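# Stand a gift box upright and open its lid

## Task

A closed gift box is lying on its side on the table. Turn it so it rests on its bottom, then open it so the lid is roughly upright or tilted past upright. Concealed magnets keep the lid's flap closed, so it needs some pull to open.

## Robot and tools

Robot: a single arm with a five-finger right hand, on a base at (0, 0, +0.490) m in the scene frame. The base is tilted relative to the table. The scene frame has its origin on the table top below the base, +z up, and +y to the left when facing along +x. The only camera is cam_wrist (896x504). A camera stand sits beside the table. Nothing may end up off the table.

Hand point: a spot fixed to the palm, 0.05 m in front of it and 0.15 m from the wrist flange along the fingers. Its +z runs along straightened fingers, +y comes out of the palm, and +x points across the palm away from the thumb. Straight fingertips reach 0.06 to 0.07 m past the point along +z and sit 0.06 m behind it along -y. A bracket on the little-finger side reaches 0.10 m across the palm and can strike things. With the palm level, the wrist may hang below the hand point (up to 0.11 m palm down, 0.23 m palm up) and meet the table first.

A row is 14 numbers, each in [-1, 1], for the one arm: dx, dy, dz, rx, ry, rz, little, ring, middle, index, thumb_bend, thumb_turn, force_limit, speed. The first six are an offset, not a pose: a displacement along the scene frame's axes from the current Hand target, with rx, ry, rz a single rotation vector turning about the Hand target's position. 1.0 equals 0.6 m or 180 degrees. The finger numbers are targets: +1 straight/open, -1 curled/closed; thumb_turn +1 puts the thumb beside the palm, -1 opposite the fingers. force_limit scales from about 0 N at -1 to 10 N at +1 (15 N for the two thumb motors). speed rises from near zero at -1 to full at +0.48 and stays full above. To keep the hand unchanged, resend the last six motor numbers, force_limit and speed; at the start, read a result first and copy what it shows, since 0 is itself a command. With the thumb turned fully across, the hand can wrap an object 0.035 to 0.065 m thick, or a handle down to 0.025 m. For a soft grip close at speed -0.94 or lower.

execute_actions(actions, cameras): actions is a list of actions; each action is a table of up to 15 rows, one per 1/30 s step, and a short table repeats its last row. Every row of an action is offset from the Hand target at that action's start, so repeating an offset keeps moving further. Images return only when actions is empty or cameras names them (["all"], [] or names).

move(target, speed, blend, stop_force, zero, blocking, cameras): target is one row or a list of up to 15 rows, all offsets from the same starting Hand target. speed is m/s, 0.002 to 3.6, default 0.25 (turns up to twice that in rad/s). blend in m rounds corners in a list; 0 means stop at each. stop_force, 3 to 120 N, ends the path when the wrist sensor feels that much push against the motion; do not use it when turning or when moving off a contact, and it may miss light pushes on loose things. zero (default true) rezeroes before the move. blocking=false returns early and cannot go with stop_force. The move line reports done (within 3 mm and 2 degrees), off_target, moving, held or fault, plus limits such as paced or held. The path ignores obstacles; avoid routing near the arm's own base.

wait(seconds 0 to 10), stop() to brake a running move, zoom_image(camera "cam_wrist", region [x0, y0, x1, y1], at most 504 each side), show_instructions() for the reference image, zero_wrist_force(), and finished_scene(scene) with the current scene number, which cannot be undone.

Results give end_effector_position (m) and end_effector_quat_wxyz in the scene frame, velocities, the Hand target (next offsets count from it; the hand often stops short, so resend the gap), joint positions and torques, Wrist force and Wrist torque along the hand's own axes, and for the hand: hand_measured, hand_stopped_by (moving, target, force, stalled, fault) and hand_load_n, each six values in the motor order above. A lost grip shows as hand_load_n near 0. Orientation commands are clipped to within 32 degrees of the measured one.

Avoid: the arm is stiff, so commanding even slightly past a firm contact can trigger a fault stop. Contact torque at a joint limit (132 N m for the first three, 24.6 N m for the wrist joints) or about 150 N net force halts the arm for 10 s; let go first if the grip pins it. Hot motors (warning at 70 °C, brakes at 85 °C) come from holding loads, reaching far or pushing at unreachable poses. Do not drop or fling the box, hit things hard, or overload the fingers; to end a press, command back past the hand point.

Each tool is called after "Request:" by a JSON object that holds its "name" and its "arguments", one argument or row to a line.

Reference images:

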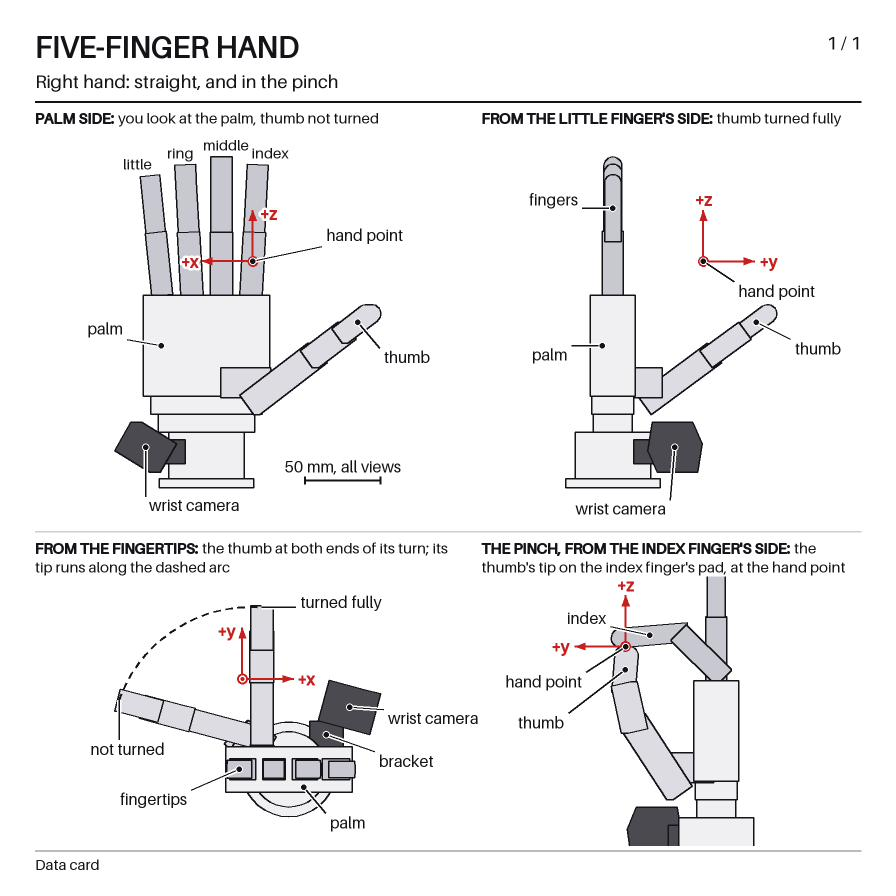

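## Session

Request:
{"name": "execute_actions", "arguments": {
  "actions": []
}}

Scene clock: 0.00 s.
end_effector_position=(+0.5864, +0.1787, +0.1572) hand_measured=(+1.000, +1.000, +1.000, +1.000, +1.000, +1.000) hand_load_n=(+0.0, +0.0, +0.0, +0.0, +0.0, +0.0) hand_stopped_by=(target, target, target, target, target, target) hand_force_limit=0.00 hand_speed=-0.80 end_effector_quat_wxyz=(+0.278, +0.421, +0.856, +0.114)
Joint positions: [0.149 -1.227 2.023 -0.579 1.544 -0.405]
Joint velocities: within noise
Joint torques (N m): no reading
Motor temperatures (°C): [29 30 26 33 33 32]
Wrist force (N): no reading
Wrist torque (N m): no reading
Wrist force, peak (N): no reading
Hand target: +0.5864, +0.1787, +0.1572; +0.278, +0.421, +0.856, +0.114

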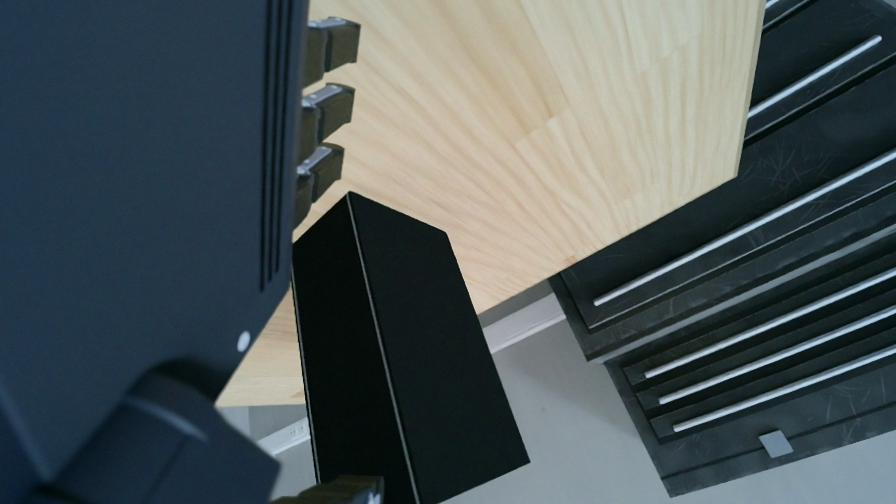

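Request:
{"name": "move", "arguments": {
  "target": [0,0,0.4,0.0228,0.193,-0.030,1,1,1,1,1,1,0,-0.8],
  "speed": 0.4,
  "cameras": ["all"]
}}

Scene clock: 13.53 s.
end_effector_position=(+0.5864, +0.1787, +0.3972) hand_measured=(+1.000, +1.000, +1.000, +1.000, +1.000, +1.000) hand_load_n=(+0.0, +0.0, +0.0, +0.0, +0.0, +0.0) hand_stopped_by=(target, target, target, target, target, target) hand_force_limit=0.00 hand_speed=-0.80 end_effector_quat_wxyz=(+0.000, +0.484, +0.875, +0.000)
Joint positions: [-0.2 -1.741 1.795 0.839 1.134 -0.653]
Joint torques (N m): [-7.6 -17.77 -22.03 3.85 -2.45 -1.33]
Wrist force (N): [0.0 0.6 0.5]
Wrist torque (N m): [-0.02 -0.10 0.04]
Wrist force, peak (N): [0.1 1.3 -0.6]
Hand target: +0.5864, +0.1787, +0.3972; +0.000, +0.484, +0.875, +0.000
Off the commanded pose: 0.000 m, 0 deg.
move: done

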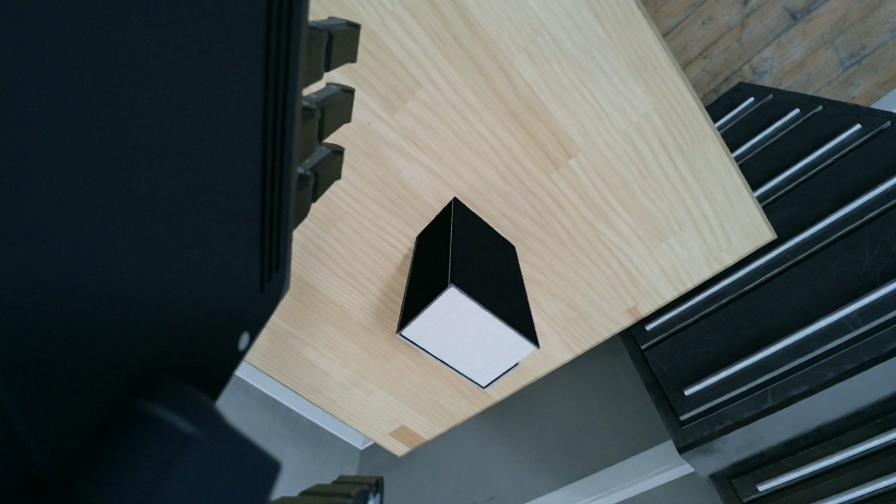

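Request:
{"name": "move", "arguments": {
  "target": [0.189,-0.156,0,0,0,-0.643,1,1,1,1,1,1,0,0],
  "speed": 0.6
}}

Request:
{"name": "move", "arguments": {
  "target": [0,0.008,-0.22,0.166,0.018,0,1,1,1,1,1,-1,0,0],
  "speed": 0.4,
  "cameras": ["all"]
}}

Scene clock: 77.30 s.
end_effector_position=(+0.6998, +0.0851, +0.3972) hand_measured=(+1.000, +1.000, +1.000, +1.000, +1.000, +1.000) hand_load_n=(+0.0, +0.0, +0.0, +0.0, +0.0, +0.0) hand_stopped_by=(target, target, target, target, target, target) hand_force_limit=0.00 hand_speed=0.00 end_effector_quat_wxyz=(+0.000, +0.998, +0.055, +0.000)
Joint positions: [-0.212 -1.321 1.029 1.19 1.128 1.356]
Joint torques (N m): [-11.15 -33.36 -23.89 3.95 2.3 1.19]
Wrist force (N): [-0.3 0.8 0.1]
Wrist torque (N m): [0.05 0.00 -0.05]
Wrist force, peak (N): [-0.3 1.0 0.4]
Hand target: +0.6998, +0.0851, +0.3972; +0.000, +0.998, +0.055, +0.000
Off the commanded pose: 0.000 m, 0 deg.
move: done

Scene clock: 78.90 s.
end_effector_position=(+0.6998, +0.0899, +0.2652) hand_measured=(+1.000, +1.000, +1.000, +1.000, +1.000, -1.000) hand_load_n=(+0.0, +0.0, +0.0, +0.0, +0.0, +0.0) hand_stopped_by=(target, target, target, target, target, target) hand_force_limit=0.00 hand_speed=0.00 end_effector_quat_wxyz=(-0.259, +0.964, +0.053, -0.014)
Joint positions: [-0.316 -1.014 0.974 1.259 0.578 1.066]
Joint torques (N m): [-21.61 -34.09 -24.97 3.78 -3.08 -1.34]
Wrist force (N): [0.0 0.8 -0.2]
Wrist torque (N m): [-0.03 -0.04 0.09]
Wrist force, peak (N): [-0.7 1.2 0.1]
Hand target: +0.6998, +0.0899, +0.2652; -0.259, +0.964, +0.053, -0.014
Off the commanded pose: 0.000 m, 0 deg.
move: done

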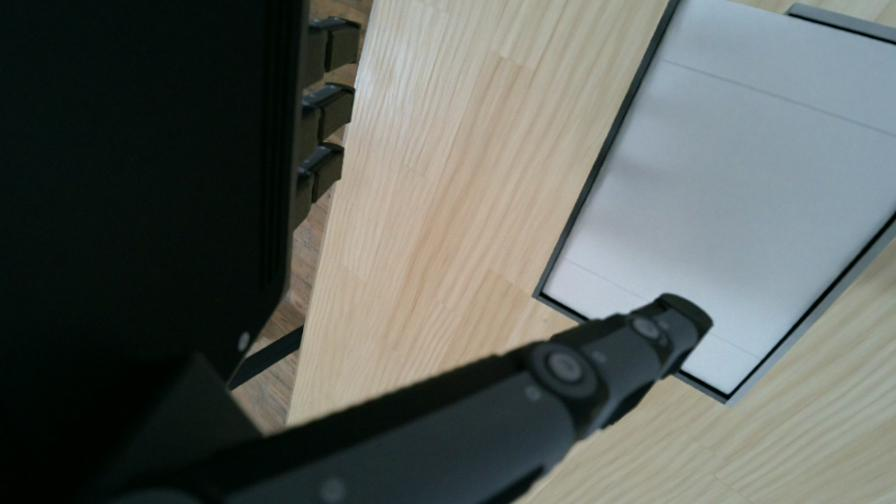

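Request:
{"name": "move", "arguments": {
  "target": [0.039,-0.0795,-0.06,0.055,0.006,-0.014,1,1,1,1,1,-1,0,0],
  "speed": 0.2,
  "cameras": ["all"]
}}

Scene clock: 100.77 s.
end_effector_position=(+0.7232, +0.0423, +0.2292) hand_measured=(+1.000, +1.000, +1.000, +1.000, +1.000, -1.000) hand_load_n=(+0.0, +0.0, -0.5, +0.5, +0.0, +0.0) hand_stopped_by=(target, target, target, target, target, target) hand_force_limit=0.00 hand_speed=0.00 end_effector_quat_wxyz=(-0.342, +0.939, +0.031, -0.012)
Joint positions: [-0.396 -0.766 0.758 1.56 0.409 0.774]
Joint torques (N m): [-27.03 -36.87 -23.99 3.99 -3.3 -1.64]
Wrist force (N): [-0.6 1.0 -0.1]
Wrist torque (N m): [-0.08 -0.01 0.08]
Wrist force, peak (N): [0.3 1.8 -0.3]
Hand target: +0.7232, +0.0422, +0.2292; -0.342, +0.939, +0.031, -0.012
Off the commanded pose: 0.000 m, 0 deg.
move: done

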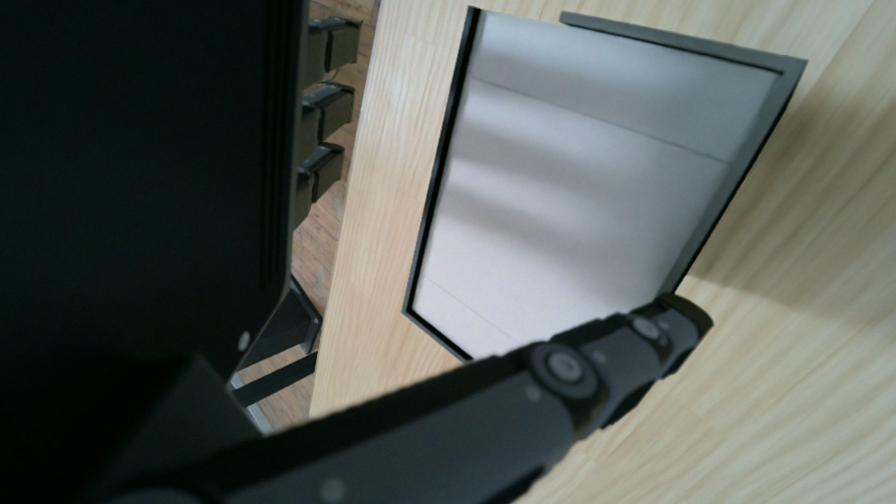

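Request:
{"name": "move", "arguments": {
  "target": [
    [0.002,-0.027,0.025,0,0,0,1,1,1,1,1,-1,0,0]
  ],
  "speed": 0.1
}}

Request:
{"name": "move", "arguments": {
  "target": [0,0,-0.08,0,0,0,1,1,1,1,1,-1,0,0],
  "speed": 0.03,
  "stop_force": 4,
  "cameras": ["all"]
}}

Scene clock: 118.67 s.
end_effector_position=(+0.7244, +0.0261, +0.2441) hand_measured=(+1.000, +1.000, +1.000, +1.000, +1.000, -1.000) hand_load_n=(+0.0, +0.0, +0.0, +0.0, +0.0, +0.0) hand_stopped_by=(target, target, target, target, target, target) hand_force_limit=0.00 hand_speed=0.00 end_effector_quat_wxyz=(-0.342, +0.939, +0.031, -0.012)
Joint positions: [-0.431 -0.775 0.776 1.632 0.41 0.686]
Joint torques (N m): [-29.17 -57.45 -2.1 3.68 1.43 -1.06]
Wrist force (N): [-0.4 1.3 -0.2]
Wrist torque (N m): [-0.03 -0.03 0.11]
Wrist force, peak (N): [-0.6 1.5 -0.2]
Hand target: +0.7244, +0.0260, +0.2442; -0.342, +0.939, +0.031, -0.012
Off the commanded pose: 0.000 m, 0 deg.
move: done

Scene clock: 121.37 s.
end_effector_position=(+0.7244, +0.0260, +0.1962) hand_measured=(+1.000, +1.000, +1.000, +1.000, +1.000, -1.000) hand_load_n=(+0.0, +0.0, +0.0, +0.0, +0.0, +0.0) hand_stopped_by=(target, target, target, target, target, target) hand_force_limit=0.00 hand_speed=0.00 end_effector_quat_wxyz=(-0.342, +0.939, +0.031, -0.012)
Joint positions: [-0.389 -0.674 0.656 1.555 0.409 0.79]
Joint torques (N m): [-9.1 -35.9 -23.79 0.73 1.3 1.37]
Wrist force (N): [-0.4 1.0 -0.1]
Wrist torque (N m): [-0.07 -0.02 0.00]
Wrist force, peak (N): [-0.5 1.7 -0.1]
Hand target: +0.7244, +0.0260, +0.1962; -0.342, +0.939, +0.031, -0.012
Off the commanded pose: 0.000 m, 0 deg.
move: done

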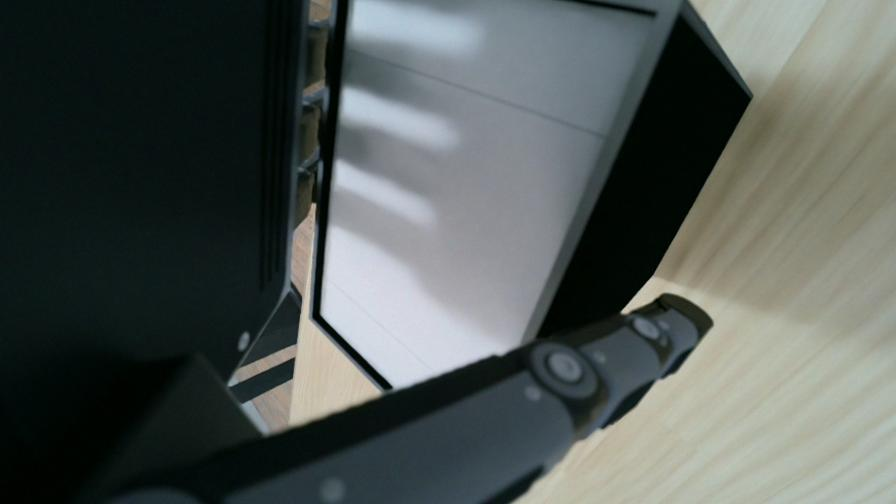

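Request:
{"name": "move", "arguments": {
  "target": [0,0,-0.025,0,0,0,1,1,1,1,1,-1,0,0],
  "speed": 0.02,
  "stop_force": 3,
  "cameras": ["all"]
}}

Scene clock: 126.73 s.
end_effector_position=(+0.7244, +0.0260, +0.1937) hand_measured=(+1.000, +1.000, +1.000, +1.000, +1.000, -1.000) hand_load_n=(+0.0, +0.0, +0.0, +0.0, +0.0, +0.0) hand_stopped_by=(target, target, target, target, target, target) hand_force_limit=0.00 hand_speed=0.00 end_effector_quat_wxyz=(-0.342, +0.939, +0.031, -0.012)
Joint positions: [-0.387 -0.669 0.65 1.552 0.409 0.795]
Joint torques (N m): [-29.74 -57.07 -2.32 3.83 1.55 -1.14]
Wrist force (N): [0.2 0.1 0.0]
Wrist torque (N m): [-0.06 -0.10 0.07]
Wrist force, peak (N): [0.0 -5.4 -4.7]
Hand target: +0.7244, +0.0260, +0.1937; -0.342, +0.939, +0.031, -0.012 (not the last commanded pose)
Off the commanded pose: 0.013 m, 0 deg.
move: contact

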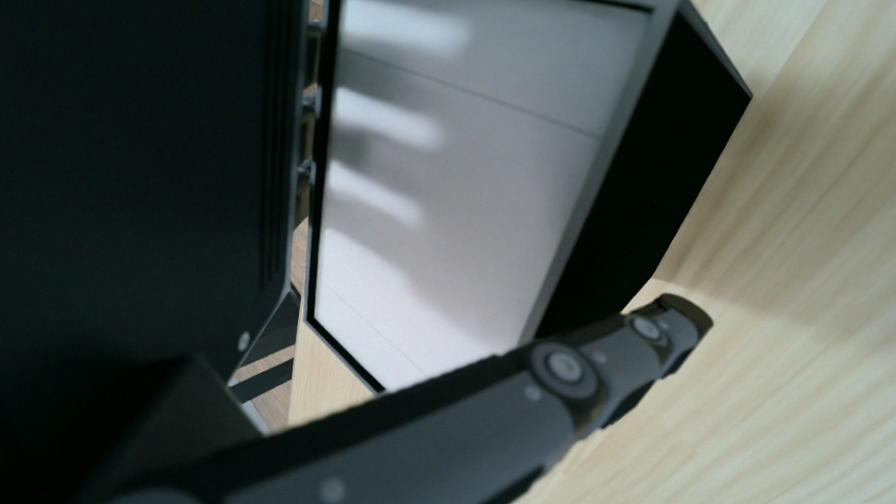

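Request:
{"name": "move", "arguments": {
  "target": [
    [-0.0038,0.0575,0.01,-0.0554,-0.0037,0,1,1,1,1,1,-1,0,0],
    [-0.0076,0.1148,0.005,-0.1108,-0.0073,0,1,1,1,1,1,-1,0,0],
    [-0.0113,0.1705,-0.01,-0.1662,-0.011,0,1,1,1,1,1,-1,0,0],
    [-0.0148,0.2228,-0.0345,-0.2215,-0.0147,0,1,1,1,1,1,-1,0,0],
    [-0.0179,0.27,-0.0677,-0.277,-0.0183,0,1,1,1,1,1,-1,0,0]
  ],
  "speed": 0.06,
  "blend": 0.01,
  "cameras": ["all"]
}}

Scene clock: 157.63 s.
end_effector_position=(+0.7136, +0.1880, +0.1531) hand_measured=(+1.000, +1.000, +1.000, +1.000, +1.000, -1.000) hand_load_n=(+0.0, +0.0, +0.0, +0.0, +0.0, +0.0) hand_stopped_by=(target, target, target, target, target, target) hand_force_limit=0.00 hand_speed=0.00 end_effector_quat_wxyz=(+0.087, +0.996, +0.032, +0.002)
Joint positions: [0.21 -0.736 0.451 1.113 1.581 1.731]
Joint torques (N m): [9.99 -43.92 -28.09 4.09 2.82 1.42]
Wrist force (N): [0.0 -0.4 0.6]
Wrist torque (N m): [-0.02 -0.08 0.02]
Wrist force, peak (N): [4.8 -55.0 -86.3]
Hand target: +0.7136, +0.1880, +0.1531; +0.087, +0.996, +0.032, +0.002
Off the commanded pose: 0.000 m, 0 deg.
move: done

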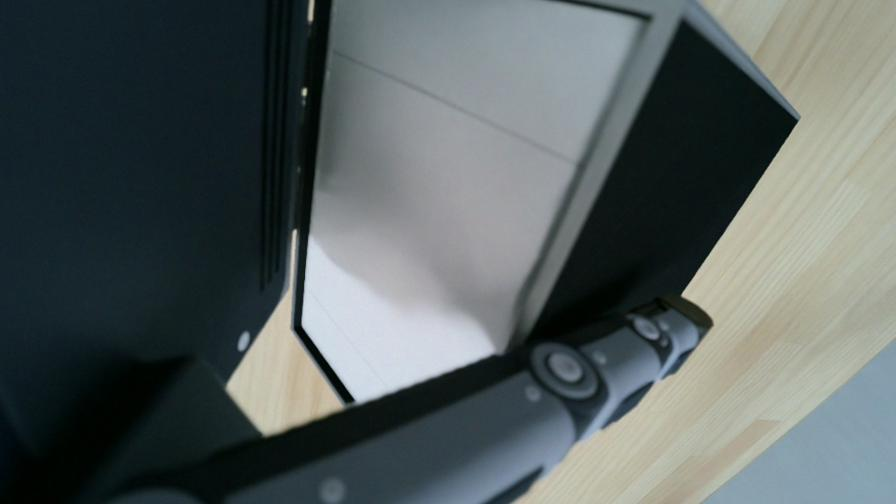

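Request:
{"name": "move", "arguments": {
  "target": [
    [-0.0024,0.0366,-0.02,-0.0941,-0.0063,0,1,1,1,1,1,-1,0,0],
    [-0.0062,0.0947,-0.040,-0.1827,-0.0121,0,1,1,1,1,1,-1,0,0]
  ],
  "speed": 0.06,
  "blend": 0.01,
  "cameras": ["all"]
}}

Scene clock: 168.00 s.
end_effector_position=(+0.7089, +0.2441, +0.1296) hand_measured=(+1.000, +1.000, +1.000, +1.000, +1.000, -1.000) hand_load_n=(+0.0, +0.0, +0.0, +0.0, +0.0, +0.0) hand_stopped_by=(target, target, target, target, target, target) hand_force_limit=0.00 hand_speed=0.00 end_effector_quat_wxyz=(+0.282, +0.948, +0.090, +0.120)
Joint positions: [0.457 -0.434 0.035 1.115 2.203 1.762]
Joint torques (N m): [18.83 -44.07 -27.43 0.69 3.83 -1.12]
Wrist force (N): [-0.7 -1.3 0.5]
Wrist torque (N m): [-0.05 -0.07 0.02]
Wrist force, peak (N): [-0.7 -1.4 0.8]
Hand target: +0.7099, +0.2449, +0.1291; +0.366, +0.930, +0.030, +0.011
Off the commanded pose: 0.001 m, 17 deg.
elbow stopped short: the move would have taken joint 3 (elbow) straighter than the controller allows.
move: off_target

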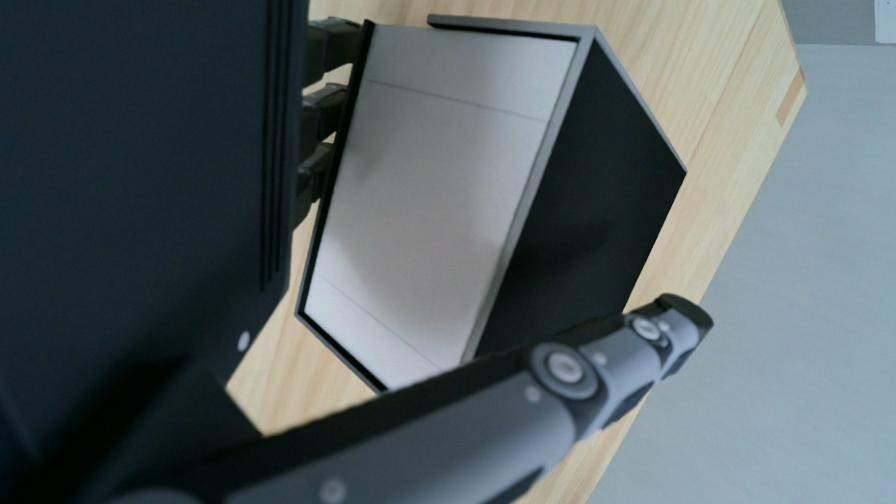

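Request:
{"name": "move", "arguments": {
  "target": [-0.07,0.08,-0.01,0.05,0.003,0,1,1,1,1,1,-1,0,0],
  "speed": 0.06,
  "cameras": ["all"]
}}

Scene clock: 175.80 s.
end_effector_position=(+0.6670, +0.2920, +0.1236) hand_measured=(+1.000, +1.000, +1.000, +1.000, +1.000, -1.000) hand_load_n=(+0.0, +0.0, +0.0, +0.0, +0.0, +0.0) hand_stopped_by=(target, target, target, target, target, target) hand_force_limit=0.00 hand_speed=0.00 end_effector_quat_wxyz=(+0.230, +0.968, +0.064, +0.083)
Joint positions: [0.508 -0.436 0.035 1.202 2.112 1.881]
Joint torques (N m): [21.36 -64.12 -22.39 4.37 -1.61 1.39]
Wrist force (N): [-0.1 0.0 -0.2]
Wrist torque (N m): [0.02 -0.10 -0.04]
Wrist force, peak (N): [-0.8 -1.4 0.7]
Hand target: +0.6679, +0.2929, +0.1231; +0.292, +0.956, +0.031, +0.009
Off the commanded pose: 0.001 m, 12 deg.
elbow stopped short: the move would have taken joint 3 (elbow) straighter than the controller allows.
move: off_target

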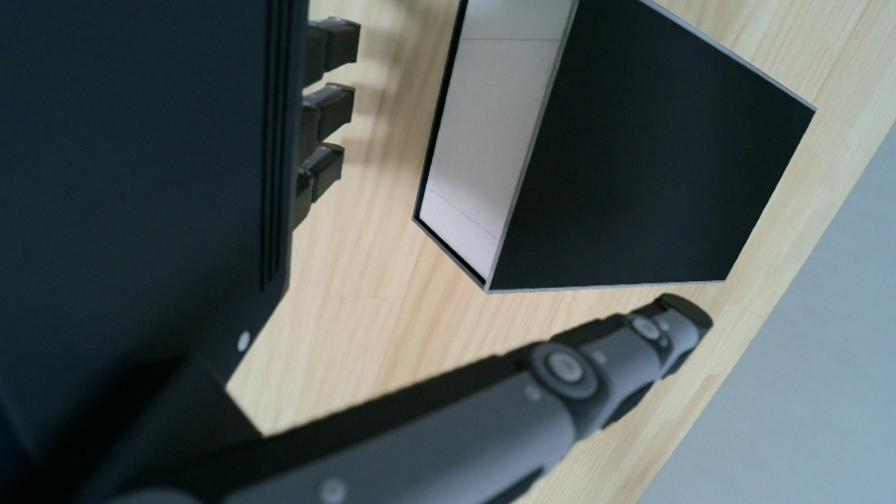

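Request:
{"name": "move", "arguments": {
  "target": [
    [-0.03,0.03,0.15,0.06,0.004,0,1,1,1,1,1,-1,0,0],
    [-0.113,-0.15,0.395,0.189,0.011,0,1,1,1,1,1,1,0,0]
  ],
  "speed": 0.3,
  "cameras": ["all"]
}}

Scene clock: 190.50 s.
end_effector_position=(+0.6001, +0.2029, +0.3601) hand_measured=(+1.000, +1.000, +1.000, +1.000, +1.000, +1.000) hand_load_n=(+0.0, +0.0, +0.0, +0.0, +0.0, +0.0) hand_stopped_by=(target, target, target, target, target, target) hand_force_limit=0.00 hand_speed=0.00 end_effector_quat_wxyz=(-0.001, +1.000, +0.031, +0.002)
Joint positions: [0.11 -1.442 1.31 0.94 1.337 1.662]
Joint torques (N m): [-6.51 -54.91 -3.87 0.85 -1.89 -1.4]
Wrist force (N): [-0.3 0.8 0.1]
Wrist torque (N m): [0.02 0.01 0.06]
Wrist force, peak (N): [-0.7 1.3 -0.3]
Hand target: +0.6001, +0.2029, +0.3601; -0.001, +1.000, +0.031, +0.002
Off the commanded pose: 0.000 m, 0 deg.
move: done

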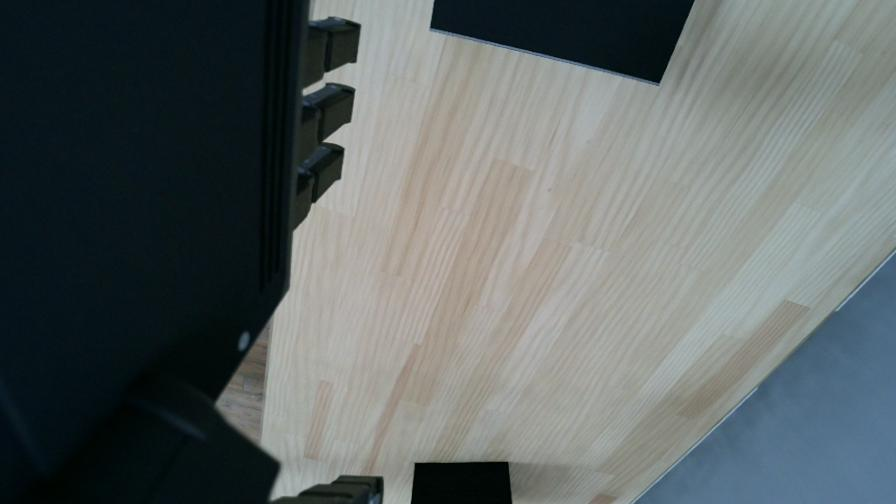

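Request:
{"name": "move", "arguments": {
  "target": [
    [0.1667,0.15,-0.1,0,0,0.012,-0.1,-1,-1,-1,1,-0.5,0.6,0],
    [0.1667,0.15,-0.47,0,0,0.012,-0.1,-1,-1,-1,1,-0.5,0.6,0]
  ],
  "speed": 0.3,
  "cameras": ["all"]
}}

Scene clock: 209.00 s.
end_effector_position=(+0.6992, +0.2925, +0.0785) hand_measured=(-0.100, -1.000, -1.000, -1.000, +1.000, -0.500) hand_load_n=(+0.0, +0.0, +0.5, +0.0, +9.5, +21.0) hand_stopped_by=(target, target, target, target, target, target) hand_force_limit=0.60 hand_speed=0.00 end_effector_quat_wxyz=(-0.007, +0.999, +0.052, +0.014)
Joint positions: [0.319 -0.475 0.035 1.197 1.478 1.774]
Joint torques (N m): [-3.75 -28.03 -23.74 -4.86 -5.43 -2.18]
Wrist force (N): [-9.3 2.7 -37.3]
Wrist torque (N m): [-1.40 -0.49 0.32]
Wrist force, peak (N): [-9.3 2.7 -37.3]
Hand target: +0.7001, +0.2929, +0.0781; -0.001, +0.999, +0.050, +0.002
Off the commanded pose: 0.001 m, 2 deg.
elbow stopped short: the move would have taken joint 3 (elbow) straighter than the controller allows.
move: done

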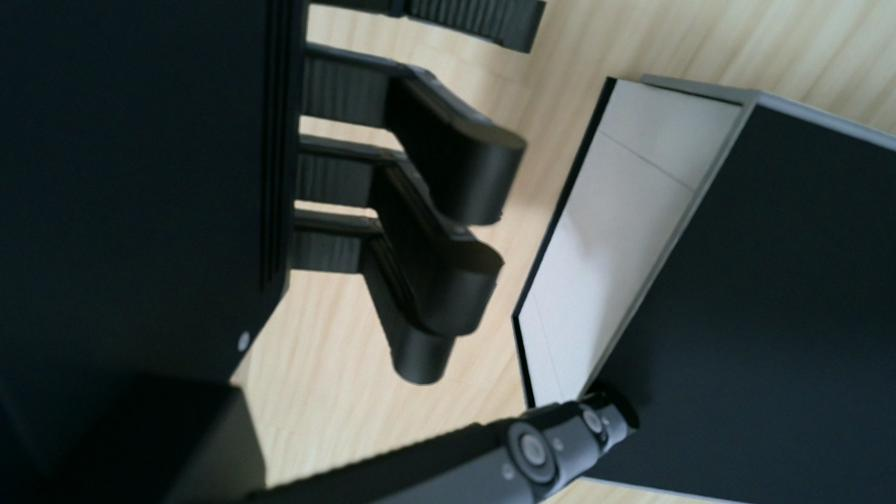

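Request:
{"name": "move", "arguments": {
  "target": [
    [0,0,0.016,0,0,0,0.15,-1,-1,-1,1,-0.7,0.6,0],
    [-0.0365,-0.0037,0.016,0,0,0,0.15,-1,-1,-1,1,-0.7,0.6,0],
    [-0.032,-0.05,0.016,0,0,0,0.15,-1,-1,-1,1,-0.7,0.6,0]
  ],
  "speed": 0.06,
  "cameras": ["all"]
}}

Scene clock: 218.17 s.
end_effector_position=(+0.6809, +0.2629, +0.0877) hand_measured=(+0.150, -1.000, -1.000, -1.000, +1.000, -0.500) hand_load_n=(+0.0, +0.5, +0.5, +0.0, +0.0, +0.0) hand_stopped_by=(target, target, target, target, target, force) hand_force_limit=0.60 hand_speed=0.00 end_effector_quat_wxyz=(-0.001, +0.999, +0.050, +0.001)
Joint positions: [0.284 -0.686 0.478 0.994 1.459 1.751]
Joint torques (N m): [-5.91 -64.3 -3.77 0.75 -2.12 -1.3]
Wrist force (N): [0.0 1.2 0.5]
Wrist torque (N m): [0.07 -0.11 0.13]
Wrist force, peak (N): [-9.7 1.6 -37.7]
Hand target: +0.6809, +0.2629, +0.0877; -0.001, +0.999, +0.050, +0.002
Off the commanded pose: 0.000 m, 0 deg.
elbow stopped short: the move would have taken joint 3 (elbow) straighter than the controller allows.
move: done

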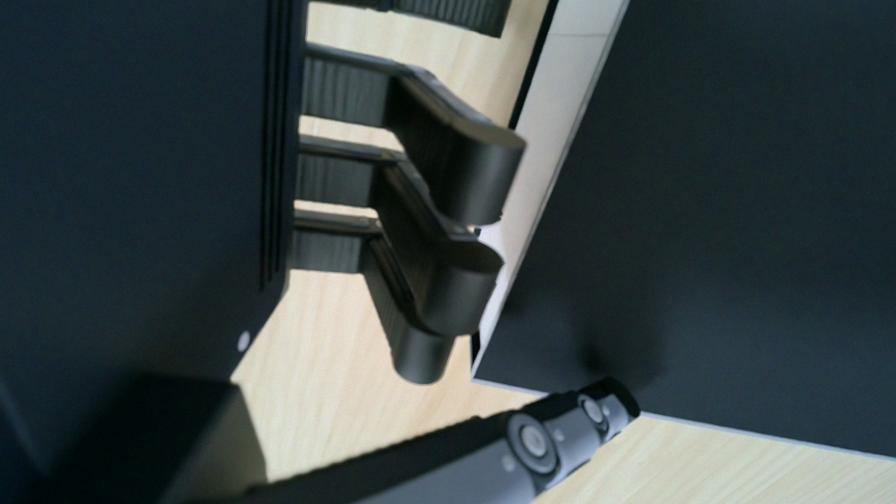

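Request:
{"name": "move", "arguments": {
  "target": [
    [0.002,-0.024,0,0,0,0,0.15,-1,-1,-1,1,-0.5,0.6,0],
    [0.022,-0.024,0,0,0,0,0.15,-1,-1,-1,1,-0.5,0.8,0],
    [0.022,-0.024,0,0,0,0,0.15,-1,-1,-1,-0.2,-0.5,0.8,-0.7]
  ],
  "speed": 0.05,
  "cameras": ["all"]
}}

Request:
{"name": "move", "arguments": {
  "target": [0,0,0,0,0,0,0.15,-1,-1,-1,-0.201,-0.05,0.8,-0.7],
  "cameras": ["all"]
}}

Scene clock: 229.20 s.
end_effector_position=(+0.6941, +0.2484, +0.0878) hand_measured=(+0.150, -1.000, -1.000, -1.000, +0.810, -0.500) hand_load_n=(+0.0, +0.0, +0.0, +0.0, +15.0, +0.5) hand_stopped_by=(target, target, target, target, force, target) hand_force_limit=0.80 hand_speed=-0.70 end_effector_quat_wxyz=(-0.001, +0.999, +0.050, +0.001)
Joint positions: [0.257 -0.657 0.413 1.034 1.44 1.732]
Joint torques (N m): [-4.05 -43.27 -25.79 -0.21 -1.53 -0.38]
Wrist force (N): [-1.0 3.6 -8.6]
Wrist torque (N m): [-0.27 -0.20 0.11]
Wrist force, peak (N): [-1.1 4.4 -9.3]
Hand target: +0.6941, +0.2485, +0.0877; -0.001, +0.999, +0.050, +0.002
Off the commanded pose: 0.000 m, 0 deg.
move: done

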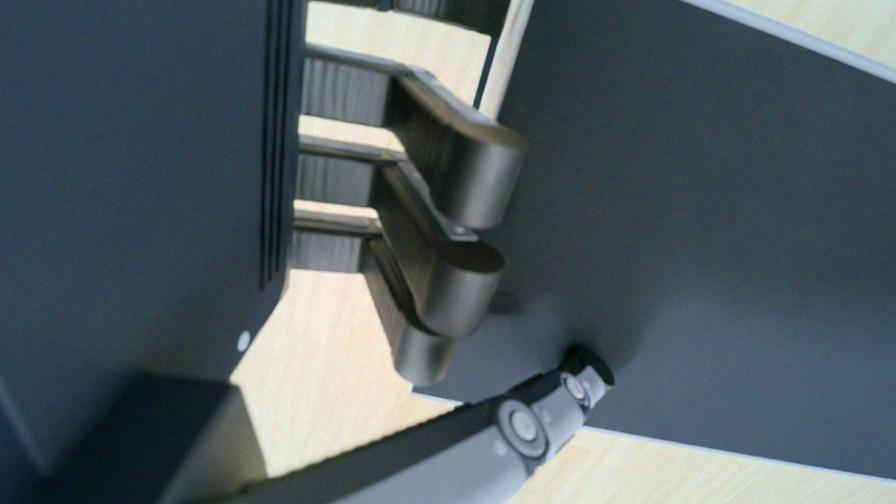

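Scene clock: 230.27 s.
end_effector_position=(+0.6941, +0.2485, +0.0877) hand_measured=(+0.150, -1.000, -1.000, -1.000, +0.810, -0.050) hand_load_n=(+0.0, +0.0, +0.0, -2.0, +14.5, -8.0) hand_stopped_by=(target, target, target, target, force, target) hand_force_limit=0.80 hand_speed=-0.70 end_effector_quat_wxyz=(-0.001, +0.999, +0.050, +0.002)
Joint positions: [0.257 -0.657 0.413 1.033 1.44 1.732]
Joint torques (N m): [1.99 -43.39 -9.94 1.77 -2.85 0.54]
Wrist force (N): [1.1 1.2 -10.9]
Wrist torque (N m): [-0.26 -0.45 -0.06]
Wrist force, peak (N): [3.5 2.2 -11.4]
Hand target: +0.6941, +0.2485, +0.0877; -0.001, +0.999, +0.050, +0.002
Off the commanded pose: 0.000 m, 0 deg.
move: done

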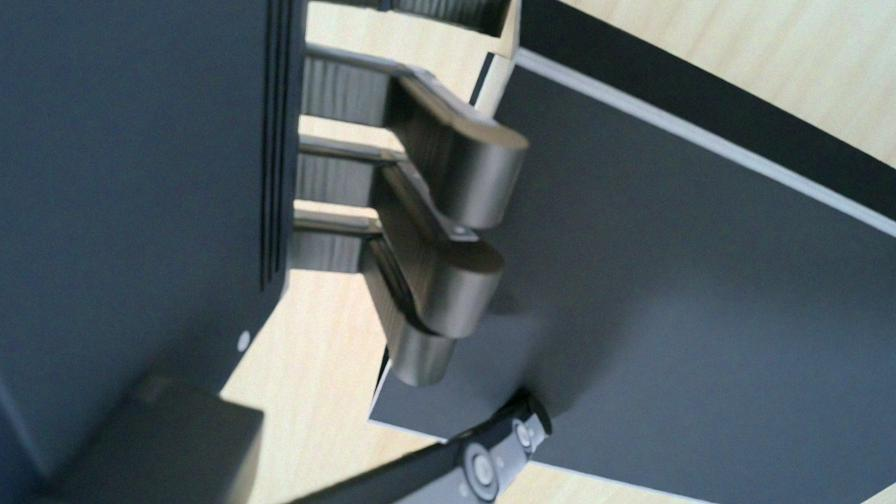

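Request:
{"name": "move", "arguments": {
  "target": [
    [0,0,0,0,0,0,0.15,-1,-1,-1,1,-0.05,0.8,0],
    [-0.005,0.07,0.0,0,0,0,0.15,-1,-1,-1,1,1,0.8,0],
    [-0.01,0.09,0.15,0,0,0,0.15,-1,-1,-1,1,1,0.8,0]
  ],
  "speed": 0.1,
  "cameras": ["all"]
}}

Scene clock: 246.97 s.
end_effector_position=(+0.6881, +0.3024, +0.1776) hand_measured=(+0.150, -1.000, -1.000, -1.000, +1.000, +1.000) hand_load_n=(+0.0, +0.0, +0.0, +0.0, +0.0, +0.0) hand_stopped_by=(target, target, target, target, target, target) hand_force_limit=0.80 hand_speed=0.00 end_effector_quat_wxyz=(-0.001, +0.999, +0.050, +0.001)
Joint positions: [0.328 -0.81 0.497 1.098 1.49 1.782]
Joint torques (N m): [15.55 -67 -7.03 0.69 -2.41 0.53]
Wrist force (N): [-0.3 0.9 0.1]
Wrist torque (N m): [0.04 -0.04 -0.02]
Wrist force, peak (N): [1.4 1.2 -11.1]
Hand target: +0.6881, +0.3025, +0.1777; -0.001, +0.999, +0.050, +0.002
Off the commanded pose: 0.000 m, 0 deg.
move: done

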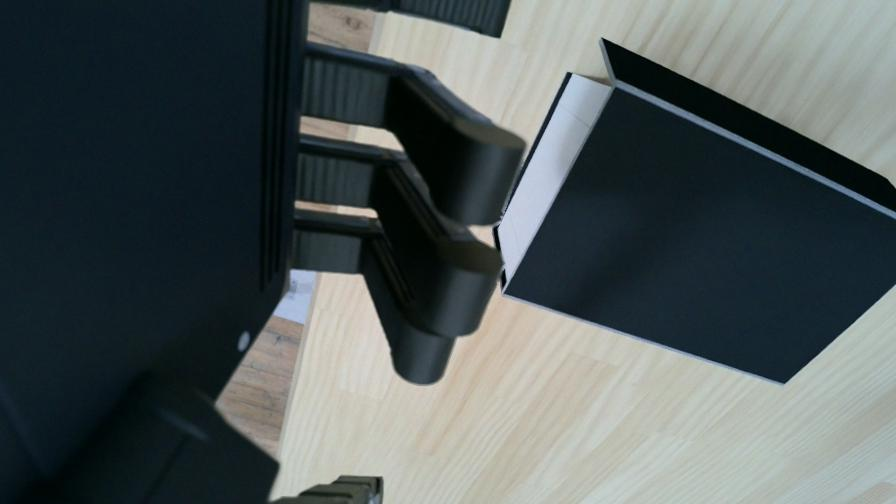

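Request:
{"name": "move", "arguments": {
  "target": [
    [0,0,0.1,0,0,0,0.6,1,1,1,1,1,0.8,0],
    [0.005,-0.354,0.05,0,0,0,0.6,1,1,1,1,1,0.8,0]
  ],
  "speed": 0.4
}}

Request:
{"name": "move", "arguments": {
  "target": [0,0,-0.12,0,0,0,0.6,1,1,1,1,1,0.8,0],
  "speed": 0.03,
  "stop_force": 6
}}

Request:
{"name": "move", "arguments": {
  "target": [-0.25,0.0,-0.003,0,0,0,0.6,1,1,1,1,1,0.8,0],
  "speed": 0.08,
  "cameras": ["all"]
}}

Scene clock: 267.37 s.
end_effector_position=(+0.6911, +0.0903, +0.2078) hand_measured=(+0.600, +1.000, +1.000, +1.000, +1.000, +1.000) hand_load_n=(+0.0, +0.0, +0.0, +0.0, +0.0, +0.0) hand_stopped_by=(target, target, target, target, target, target) hand_force_limit=0.80 hand_speed=0.00 end_effector_quat_wxyz=(-0.001, +0.999, +0.050, +0.001)
Joint positions: [-0.049 -1.047 0.989 0.902 1.229 1.502]
Joint torques (N m): [-14.17 -38.02 -3.44 0.76 -2.5 -1.25]
Wrist force (N): [-0.1 1.1 0.0]
Wrist torque (N m): [0.08 -0.07 0.13]
Wrist force, peak (N): [-0.3 2.2 0.2]
Hand target: +0.6911, +0.0901, +0.2077; -0.001, +0.999, +0.050, +0.002
Off the commanded pose: 0.000 m, 0 deg.
move: done

Scene clock: 269.63 s.
end_effector_position=(+0.6911, +0.0901, +0.1787) hand_measured=(+0.600, +1.000, +1.000, +1.000, +1.000, +1.000) hand_load_n=(+0.0, +0.0, +0.0, +0.0, +0.0, +0.0) hand_stopped_by=(target, target, target, target, target, target) hand_force_limit=0.80 hand_speed=0.00 end_effector_quat_wxyz=(-0.001, +0.999, +0.050, +0.002)
Joint positions: [-0.032 -0.992 0.954 0.876 1.24 1.516]
Joint torques (N m): [-15.03 -59.38 -2.5 3.19 -2.33 -1.39]
Wrist force (N): [-0.8 0.5 -3.3]
Wrist torque (N m): [0.22 -0.10 0.03]
Wrist force, peak (N): [-1.3 0.9 -24.0]
Hand target: +0.6911, +0.0901, +0.1787; -0.001, +0.999, +0.050, +0.002 (not the last commanded pose)
Off the commanded pose: 0.043 m, 0 deg.
move: contact

Scene clock: 272.17 s.
end_effector_position=(+0.5411, +0.0901, +0.1769) hand_measured=(+0.600, +1.000, +1.000, +1.000, +1.000, +1.000) hand_load_n=(-0.5, +0.0, -2.5, +0.0, +0.0, +0.0) hand_stopped_by=(target, target, target, target, target, target) hand_force_limit=0.80 hand_speed=0.00 end_effector_quat_wxyz=(-0.001, +0.999, +0.050, +0.001)
Joint positions: [-0.016 -1.225 1.56 0.501 1.251 1.528]
Joint torques (N m): [14.19 -30.64 14.18 1.34 1.99 1.34]
Wrist force (N): [13.4 1.8 -38.6]
Wrist torque (N m): [2.24 1.78 0.95]
Wrist force, peak (N): [13.4 1.9 -39.0]
Hand target: +0.5411, +0.0901, +0.1769; -0.001, +0.999, +0.050, +0.002
Off the commanded pose: 0.000 m, 0 deg.
move: done

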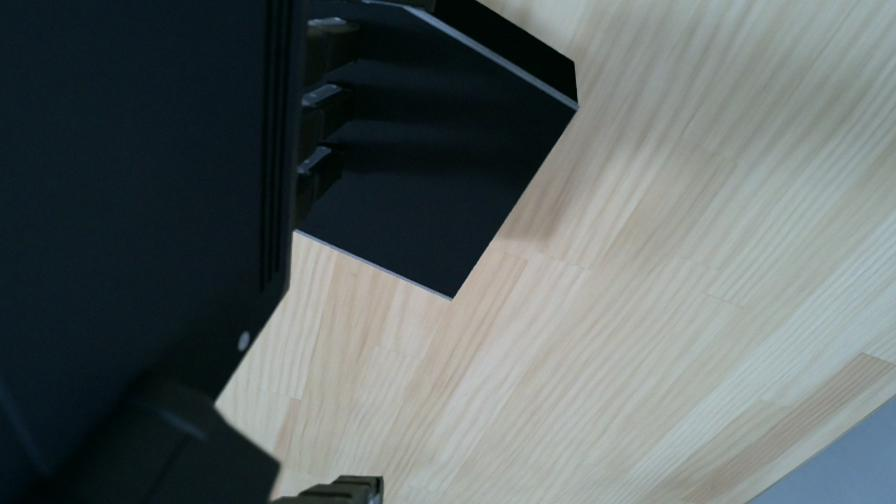

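Request:
{"name": "move", "arguments": {
  "target": [
    [0,0,0.18,0,0,0,0.1,0.1,0.1,0.1,1,1,0.8,0],
    [0.238,0.143,0.18,0,0,-0.576,0.1,0.1,0.1,0.1,1,1,0.8,0],
    [0.238,0.143,-0.148,0,0,-0.576,0.1,0.1,0.1,0.1,1,1,0.8,0]
  ],
  "speed": 0.3,
  "cameras": ["all"]
}}

Scene clock: 302.33 s.
end_effector_position=(+0.6805, +0.1759, +0.0982) hand_measured=(+0.100, +0.100, +0.960, +0.100, +1.000, +1.000) hand_load_n=(+0.0, +0.0, +5.5, +0.0, +0.0, +0.0) hand_stopped_by=(target, target, force, target, target, target) hand_force_limit=0.80 hand_speed=0.00 end_effector_quat_wxyz=(+0.000, -0.656, +0.755, -0.002)
Joint positions: [-0.014 -0.774 0.707 0.901 1.259 3.341]
Joint torques (N m): [-7.35 -50.37 -15.24 2.36 -0.01 0.08]
Wrist force (N): [1.0 -2.9 -13.2]
Wrist torque (N m): [0.91 0.18 0.09]
Wrist force, peak (N): [7.1 1.1 -119.5]
Hand target: +0.6805, +0.1759, +0.0982; +0.000, -0.656, +0.755, -0.002 (not the last commanded pose)
Off the commanded pose: 0.011 m, 0 deg.
FORCE FAULT: contact force on the arm reached its limit, and the arm stopped for 10 seconds. The contact can be on any part of the arm, not only on its tool. That time counts as 20 of the actions that you can send in this scene. The arm's remaining commands of this call were not run. During the stop the arm's controller moved it back a little. The arm's target is now where it stood when the stop ended, not its last command. The arm accepts commands again.
move: fault

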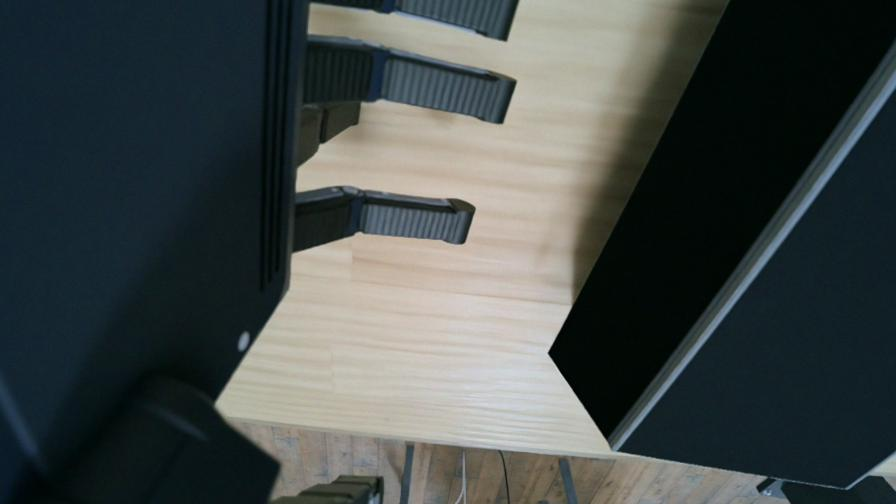

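Request:
{"name": "move", "arguments": {
  "target": [
    [0,0,0.02,0,0,0,0.1,0.1,0.12,0.1,1,1,0.8,0],
    [0,0,-0.015,0,0,-0.018,0.1,0.1,0.12,0.1,1,1,0.8,0],
    [-0.145,0.008,-0.015,0,0,-0.018,0.1,0.1,0.12,0.1,1,1,0.8,0],
    [-0.145,0.008,0.06,0,0,-0.018,0.1,0.1,0.12,0.1,1,1,0.8,0]
  ],
  "speed": 0.1,
  "cameras": ["all"]
}}

Scene clock: 315.23 s.
end_effector_position=(+0.5935, +0.1807, +0.1340) hand_measured=(+0.100, +0.100, +0.120, +0.100, +1.000, +1.000) hand_load_n=(+0.0, +0.0, +1.5, +0.0, +0.0, +0.0) hand_stopped_by=(target, target, target, target, target, target) hand_force_limit=0.80 hand_speed=0.00 end_effector_quat_wxyz=(+0.000, -0.634, +0.773, -0.002)
Joint positions: [-0.022 -1.03 1.22 0.647 1.254 3.391]
Joint torques (N m): [-14.3 -59.44 1.46 4.3 -2.53 -1.05]
Wrist force (N): [0.1 -0.1 0.5]
Wrist torque (N m): [0.02 -0.13 0.09]
Wrist force, peak (N): [1.3 -2.9 -13.8]
Hand target: +0.5935, +0.1807, +0.1342; +0.000, -0.634, +0.773, -0.002
Off the commanded pose: 0.000 m, 0 deg.
move: done

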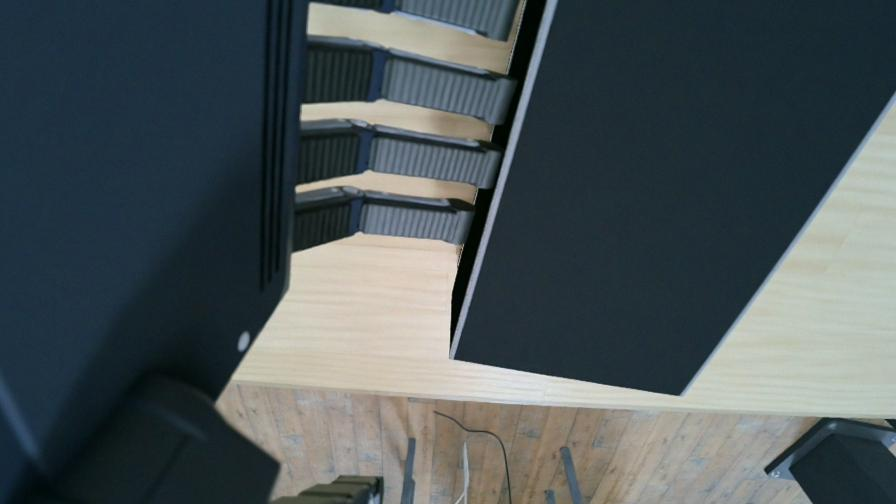

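Request:
{"name": "zoom_image", "arguments": {
  "camera": "cam_wrist",
  "region": [420, 0, 620, 370]
}}

Scaled by 1.362 from the camera's 896x504 image, which has a finer 1280x720 frame.

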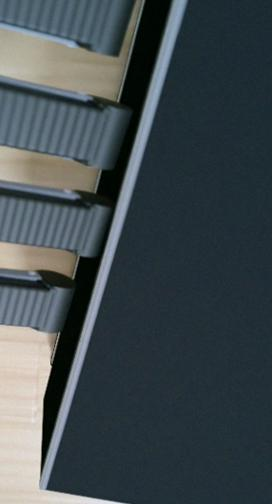

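Request:
{"name": "move", "arguments": {
  "target": [
    [0.02,0,0.2,0,0,0,0.1,0.1,0.12,0.1,1,1,0.8,0],
    [-0.139,0.1705,0.2,0,0,0.552,0.15,-1,-1,-1,1,-0.5,0.8,0],
    [-0.139,0.1705,-0.0775,0,0,0.552,0.15,-1,-1,-1,1,-0.5,0.8,0]
  ],
  "speed": 0.3,
  "cameras": ["all"]
}}

Scene clock: 336.53 s.
end_effector_position=(+0.5101, +0.2830, +0.0878) hand_measured=(+0.150, -1.000, -1.000, -1.000, +1.000, -0.500) hand_load_n=(+0.0, +0.0, +0.0, +0.0, +0.0, +0.0) hand_stopped_by=(target, target, target, target, target, target) hand_force_limit=0.80 hand_speed=0.00 end_effector_quat_wxyz=(-0.002, +1.000, -0.017, +0.002)
Joint positions: [0.396 -0.972 1.238 0.515 1.538 1.964]
Joint torques (N m): [18.14 -36.58 -18.19 4.21 2.39 1.41]
Wrist force (N): [-0.2 0.7 -0.2]
Wrist torque (N m): [0.09 -0.02 0.03]
Wrist force, peak (N): [0.1 0.3 1.3]
Hand target: +0.5101, +0.2830, +0.0877; -0.002, +1.000, -0.017, +0.002
Off the commanded pose: 0.000 m, 0 deg.
move: done

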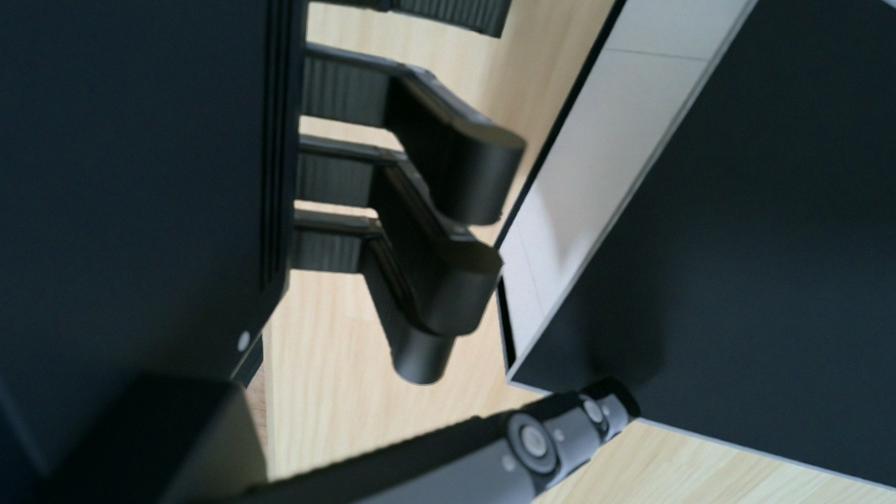

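Request:
{"name": "move", "arguments": {
  "target": [0,0,0,0,0,-0.055,0.15,-1,-1,-1,1,-0.5,0.8,0],
  "speed": 0.2,
  "cameras": ["all"]
}}

Scene clock: 342.67 s.
end_effector_position=(+0.5101, +0.2830, +0.0877) hand_measured=(+0.150, -1.000, -1.000, -1.000, +1.000, -0.500) hand_load_n=(+0.5, +0.0, +0.0, +0.0, +0.0, +0.0) hand_stopped_by=(target, target, target, target, target, target) hand_force_limit=0.80 hand_speed=0.00 end_effector_quat_wxyz=(-0.002, +0.995, -0.103, +0.002)
Joint positions: [0.379 -0.968 1.22 0.53 1.527 2.124]
Joint torques (N m): [-2.56 -36.09 -18.88 4.19 -2.44 1.34]
Wrist force (N): [0.0 0.6 0.0]
Wrist torque (N m): [0.05 -0.06 0.05]
Wrist force, peak (N): [0.0 0.9 -0.2]
Hand target: +0.5101, +0.2830, +0.0877; -0.002, +0.995, -0.103, +0.002
Off the commanded pose: 0.000 m, 0 deg.
move: done

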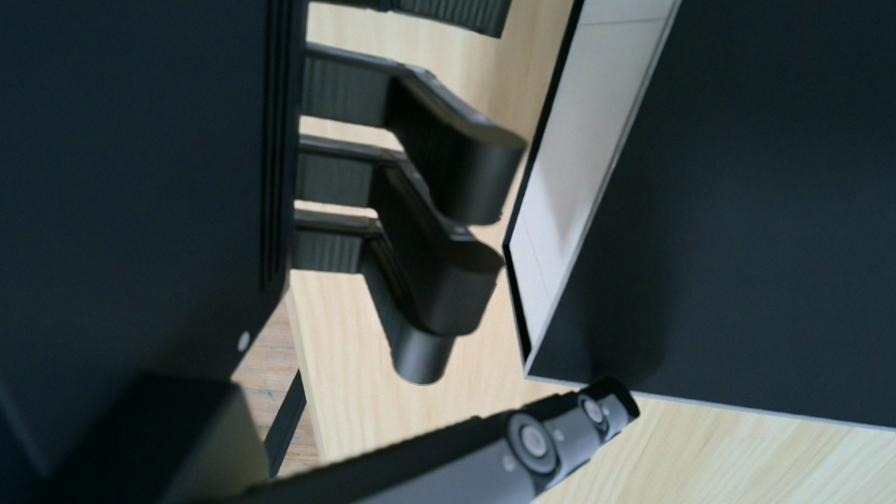

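Request:
{"name": "move", "arguments": {
  "target": [
    [-0.009,-0.0432,0,0,0,0,0.15,-1,-1,-1,1,-0.5,0.6,0],
    [0.0106,-0.0473,0,0,0,0,0.15,-1,-1,-1,1,-0.5,0.8,0],
    [0.0106,-0.0473,0,0,0,0,0.15,-1,-1,-1,-0.2,-0.5,0.8,-0.7]
  ],
  "speed": 0.05
}}

Request:
{"name": "move", "arguments": {
  "target": [0,0,0,0,0,0,0.15,-1,-1,-1,-0.201,-0.05,0.8,-0.7],
  "cameras": ["all"]
}}

Scene clock: 350.93 s.
end_effector_position=(+0.5164, +0.2546, +0.0877) hand_measured=(+0.150, -1.000, -1.000, -1.000, +0.810, -0.500) hand_load_n=(+0.5, +0.0, +0.5, -0.5, +14.5, +0.0) hand_stopped_by=(target, target, target, target, force, target) hand_force_limit=0.80 hand_speed=-0.70 end_effector_quat_wxyz=(-0.001, +0.995, -0.103, +0.002)
Joint positions: [0.326 -0.985 1.256 0.512 1.489 2.087]
Joint torques (N m): [-2.06 -35.41 -18.41 -0.49 -2.47 -0.99]
Wrist force (N): [-0.2 2.4 -9.1]
Wrist torque (N m): [-0.21 -0.16 0.06]
Wrist force, peak (N): [0.1 3.1 -9.5]
Hand target: +0.5164, +0.2546, +0.0877; -0.002, +0.995, -0.103, +0.002
Off the commanded pose: 0.000 m, 0 deg.
move: done

Scene clock: 352.00 s.
end_effector_position=(+0.5165, +0.2546, +0.0877) hand_measured=(+0.150, -1.000, -1.000, -1.000, +0.810, -0.050) hand_load_n=(+0.5, +0.0, +0.5, +0.5, +13.0, -10.0) hand_stopped_by=(target, target, target, target, force, target) hand_force_limit=0.80 hand_speed=-0.70 end_effector_quat_wxyz=(-0.002, +0.995, -0.103, +0.002)
Joint positions: [0.326 -0.985 1.256 0.512 1.489 2.087]
Joint torques (N m): [5.02 -36.82 -11.52 -0.76 -2.18 0.74]
Wrist force (N): [3.3 2.6 -11.0]
Wrist torque (N m): [-0.17 -0.58 -0.07]
Wrist force, peak (N): [3.8 3.4 -12.9]
Hand target: +0.5164, +0.2546, +0.0877; -0.002, +0.995, -0.103, +0.002
Off the commanded pose: 0.000 m, 0 deg.
move: done

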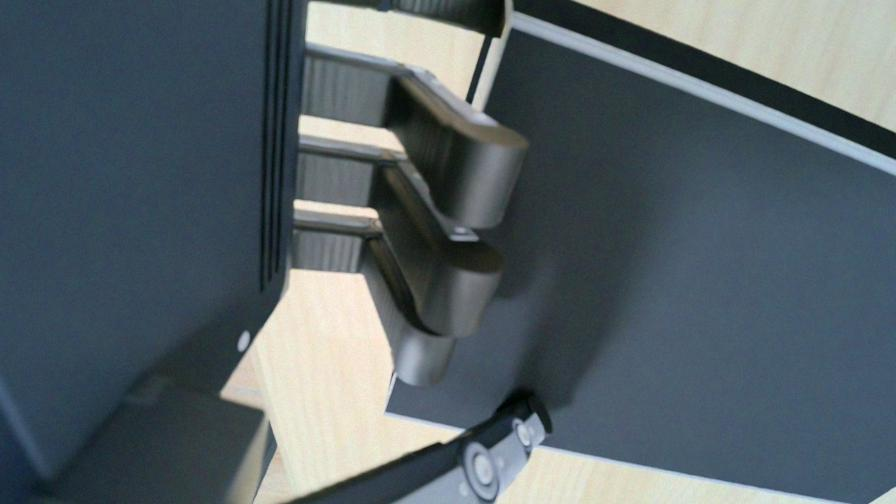

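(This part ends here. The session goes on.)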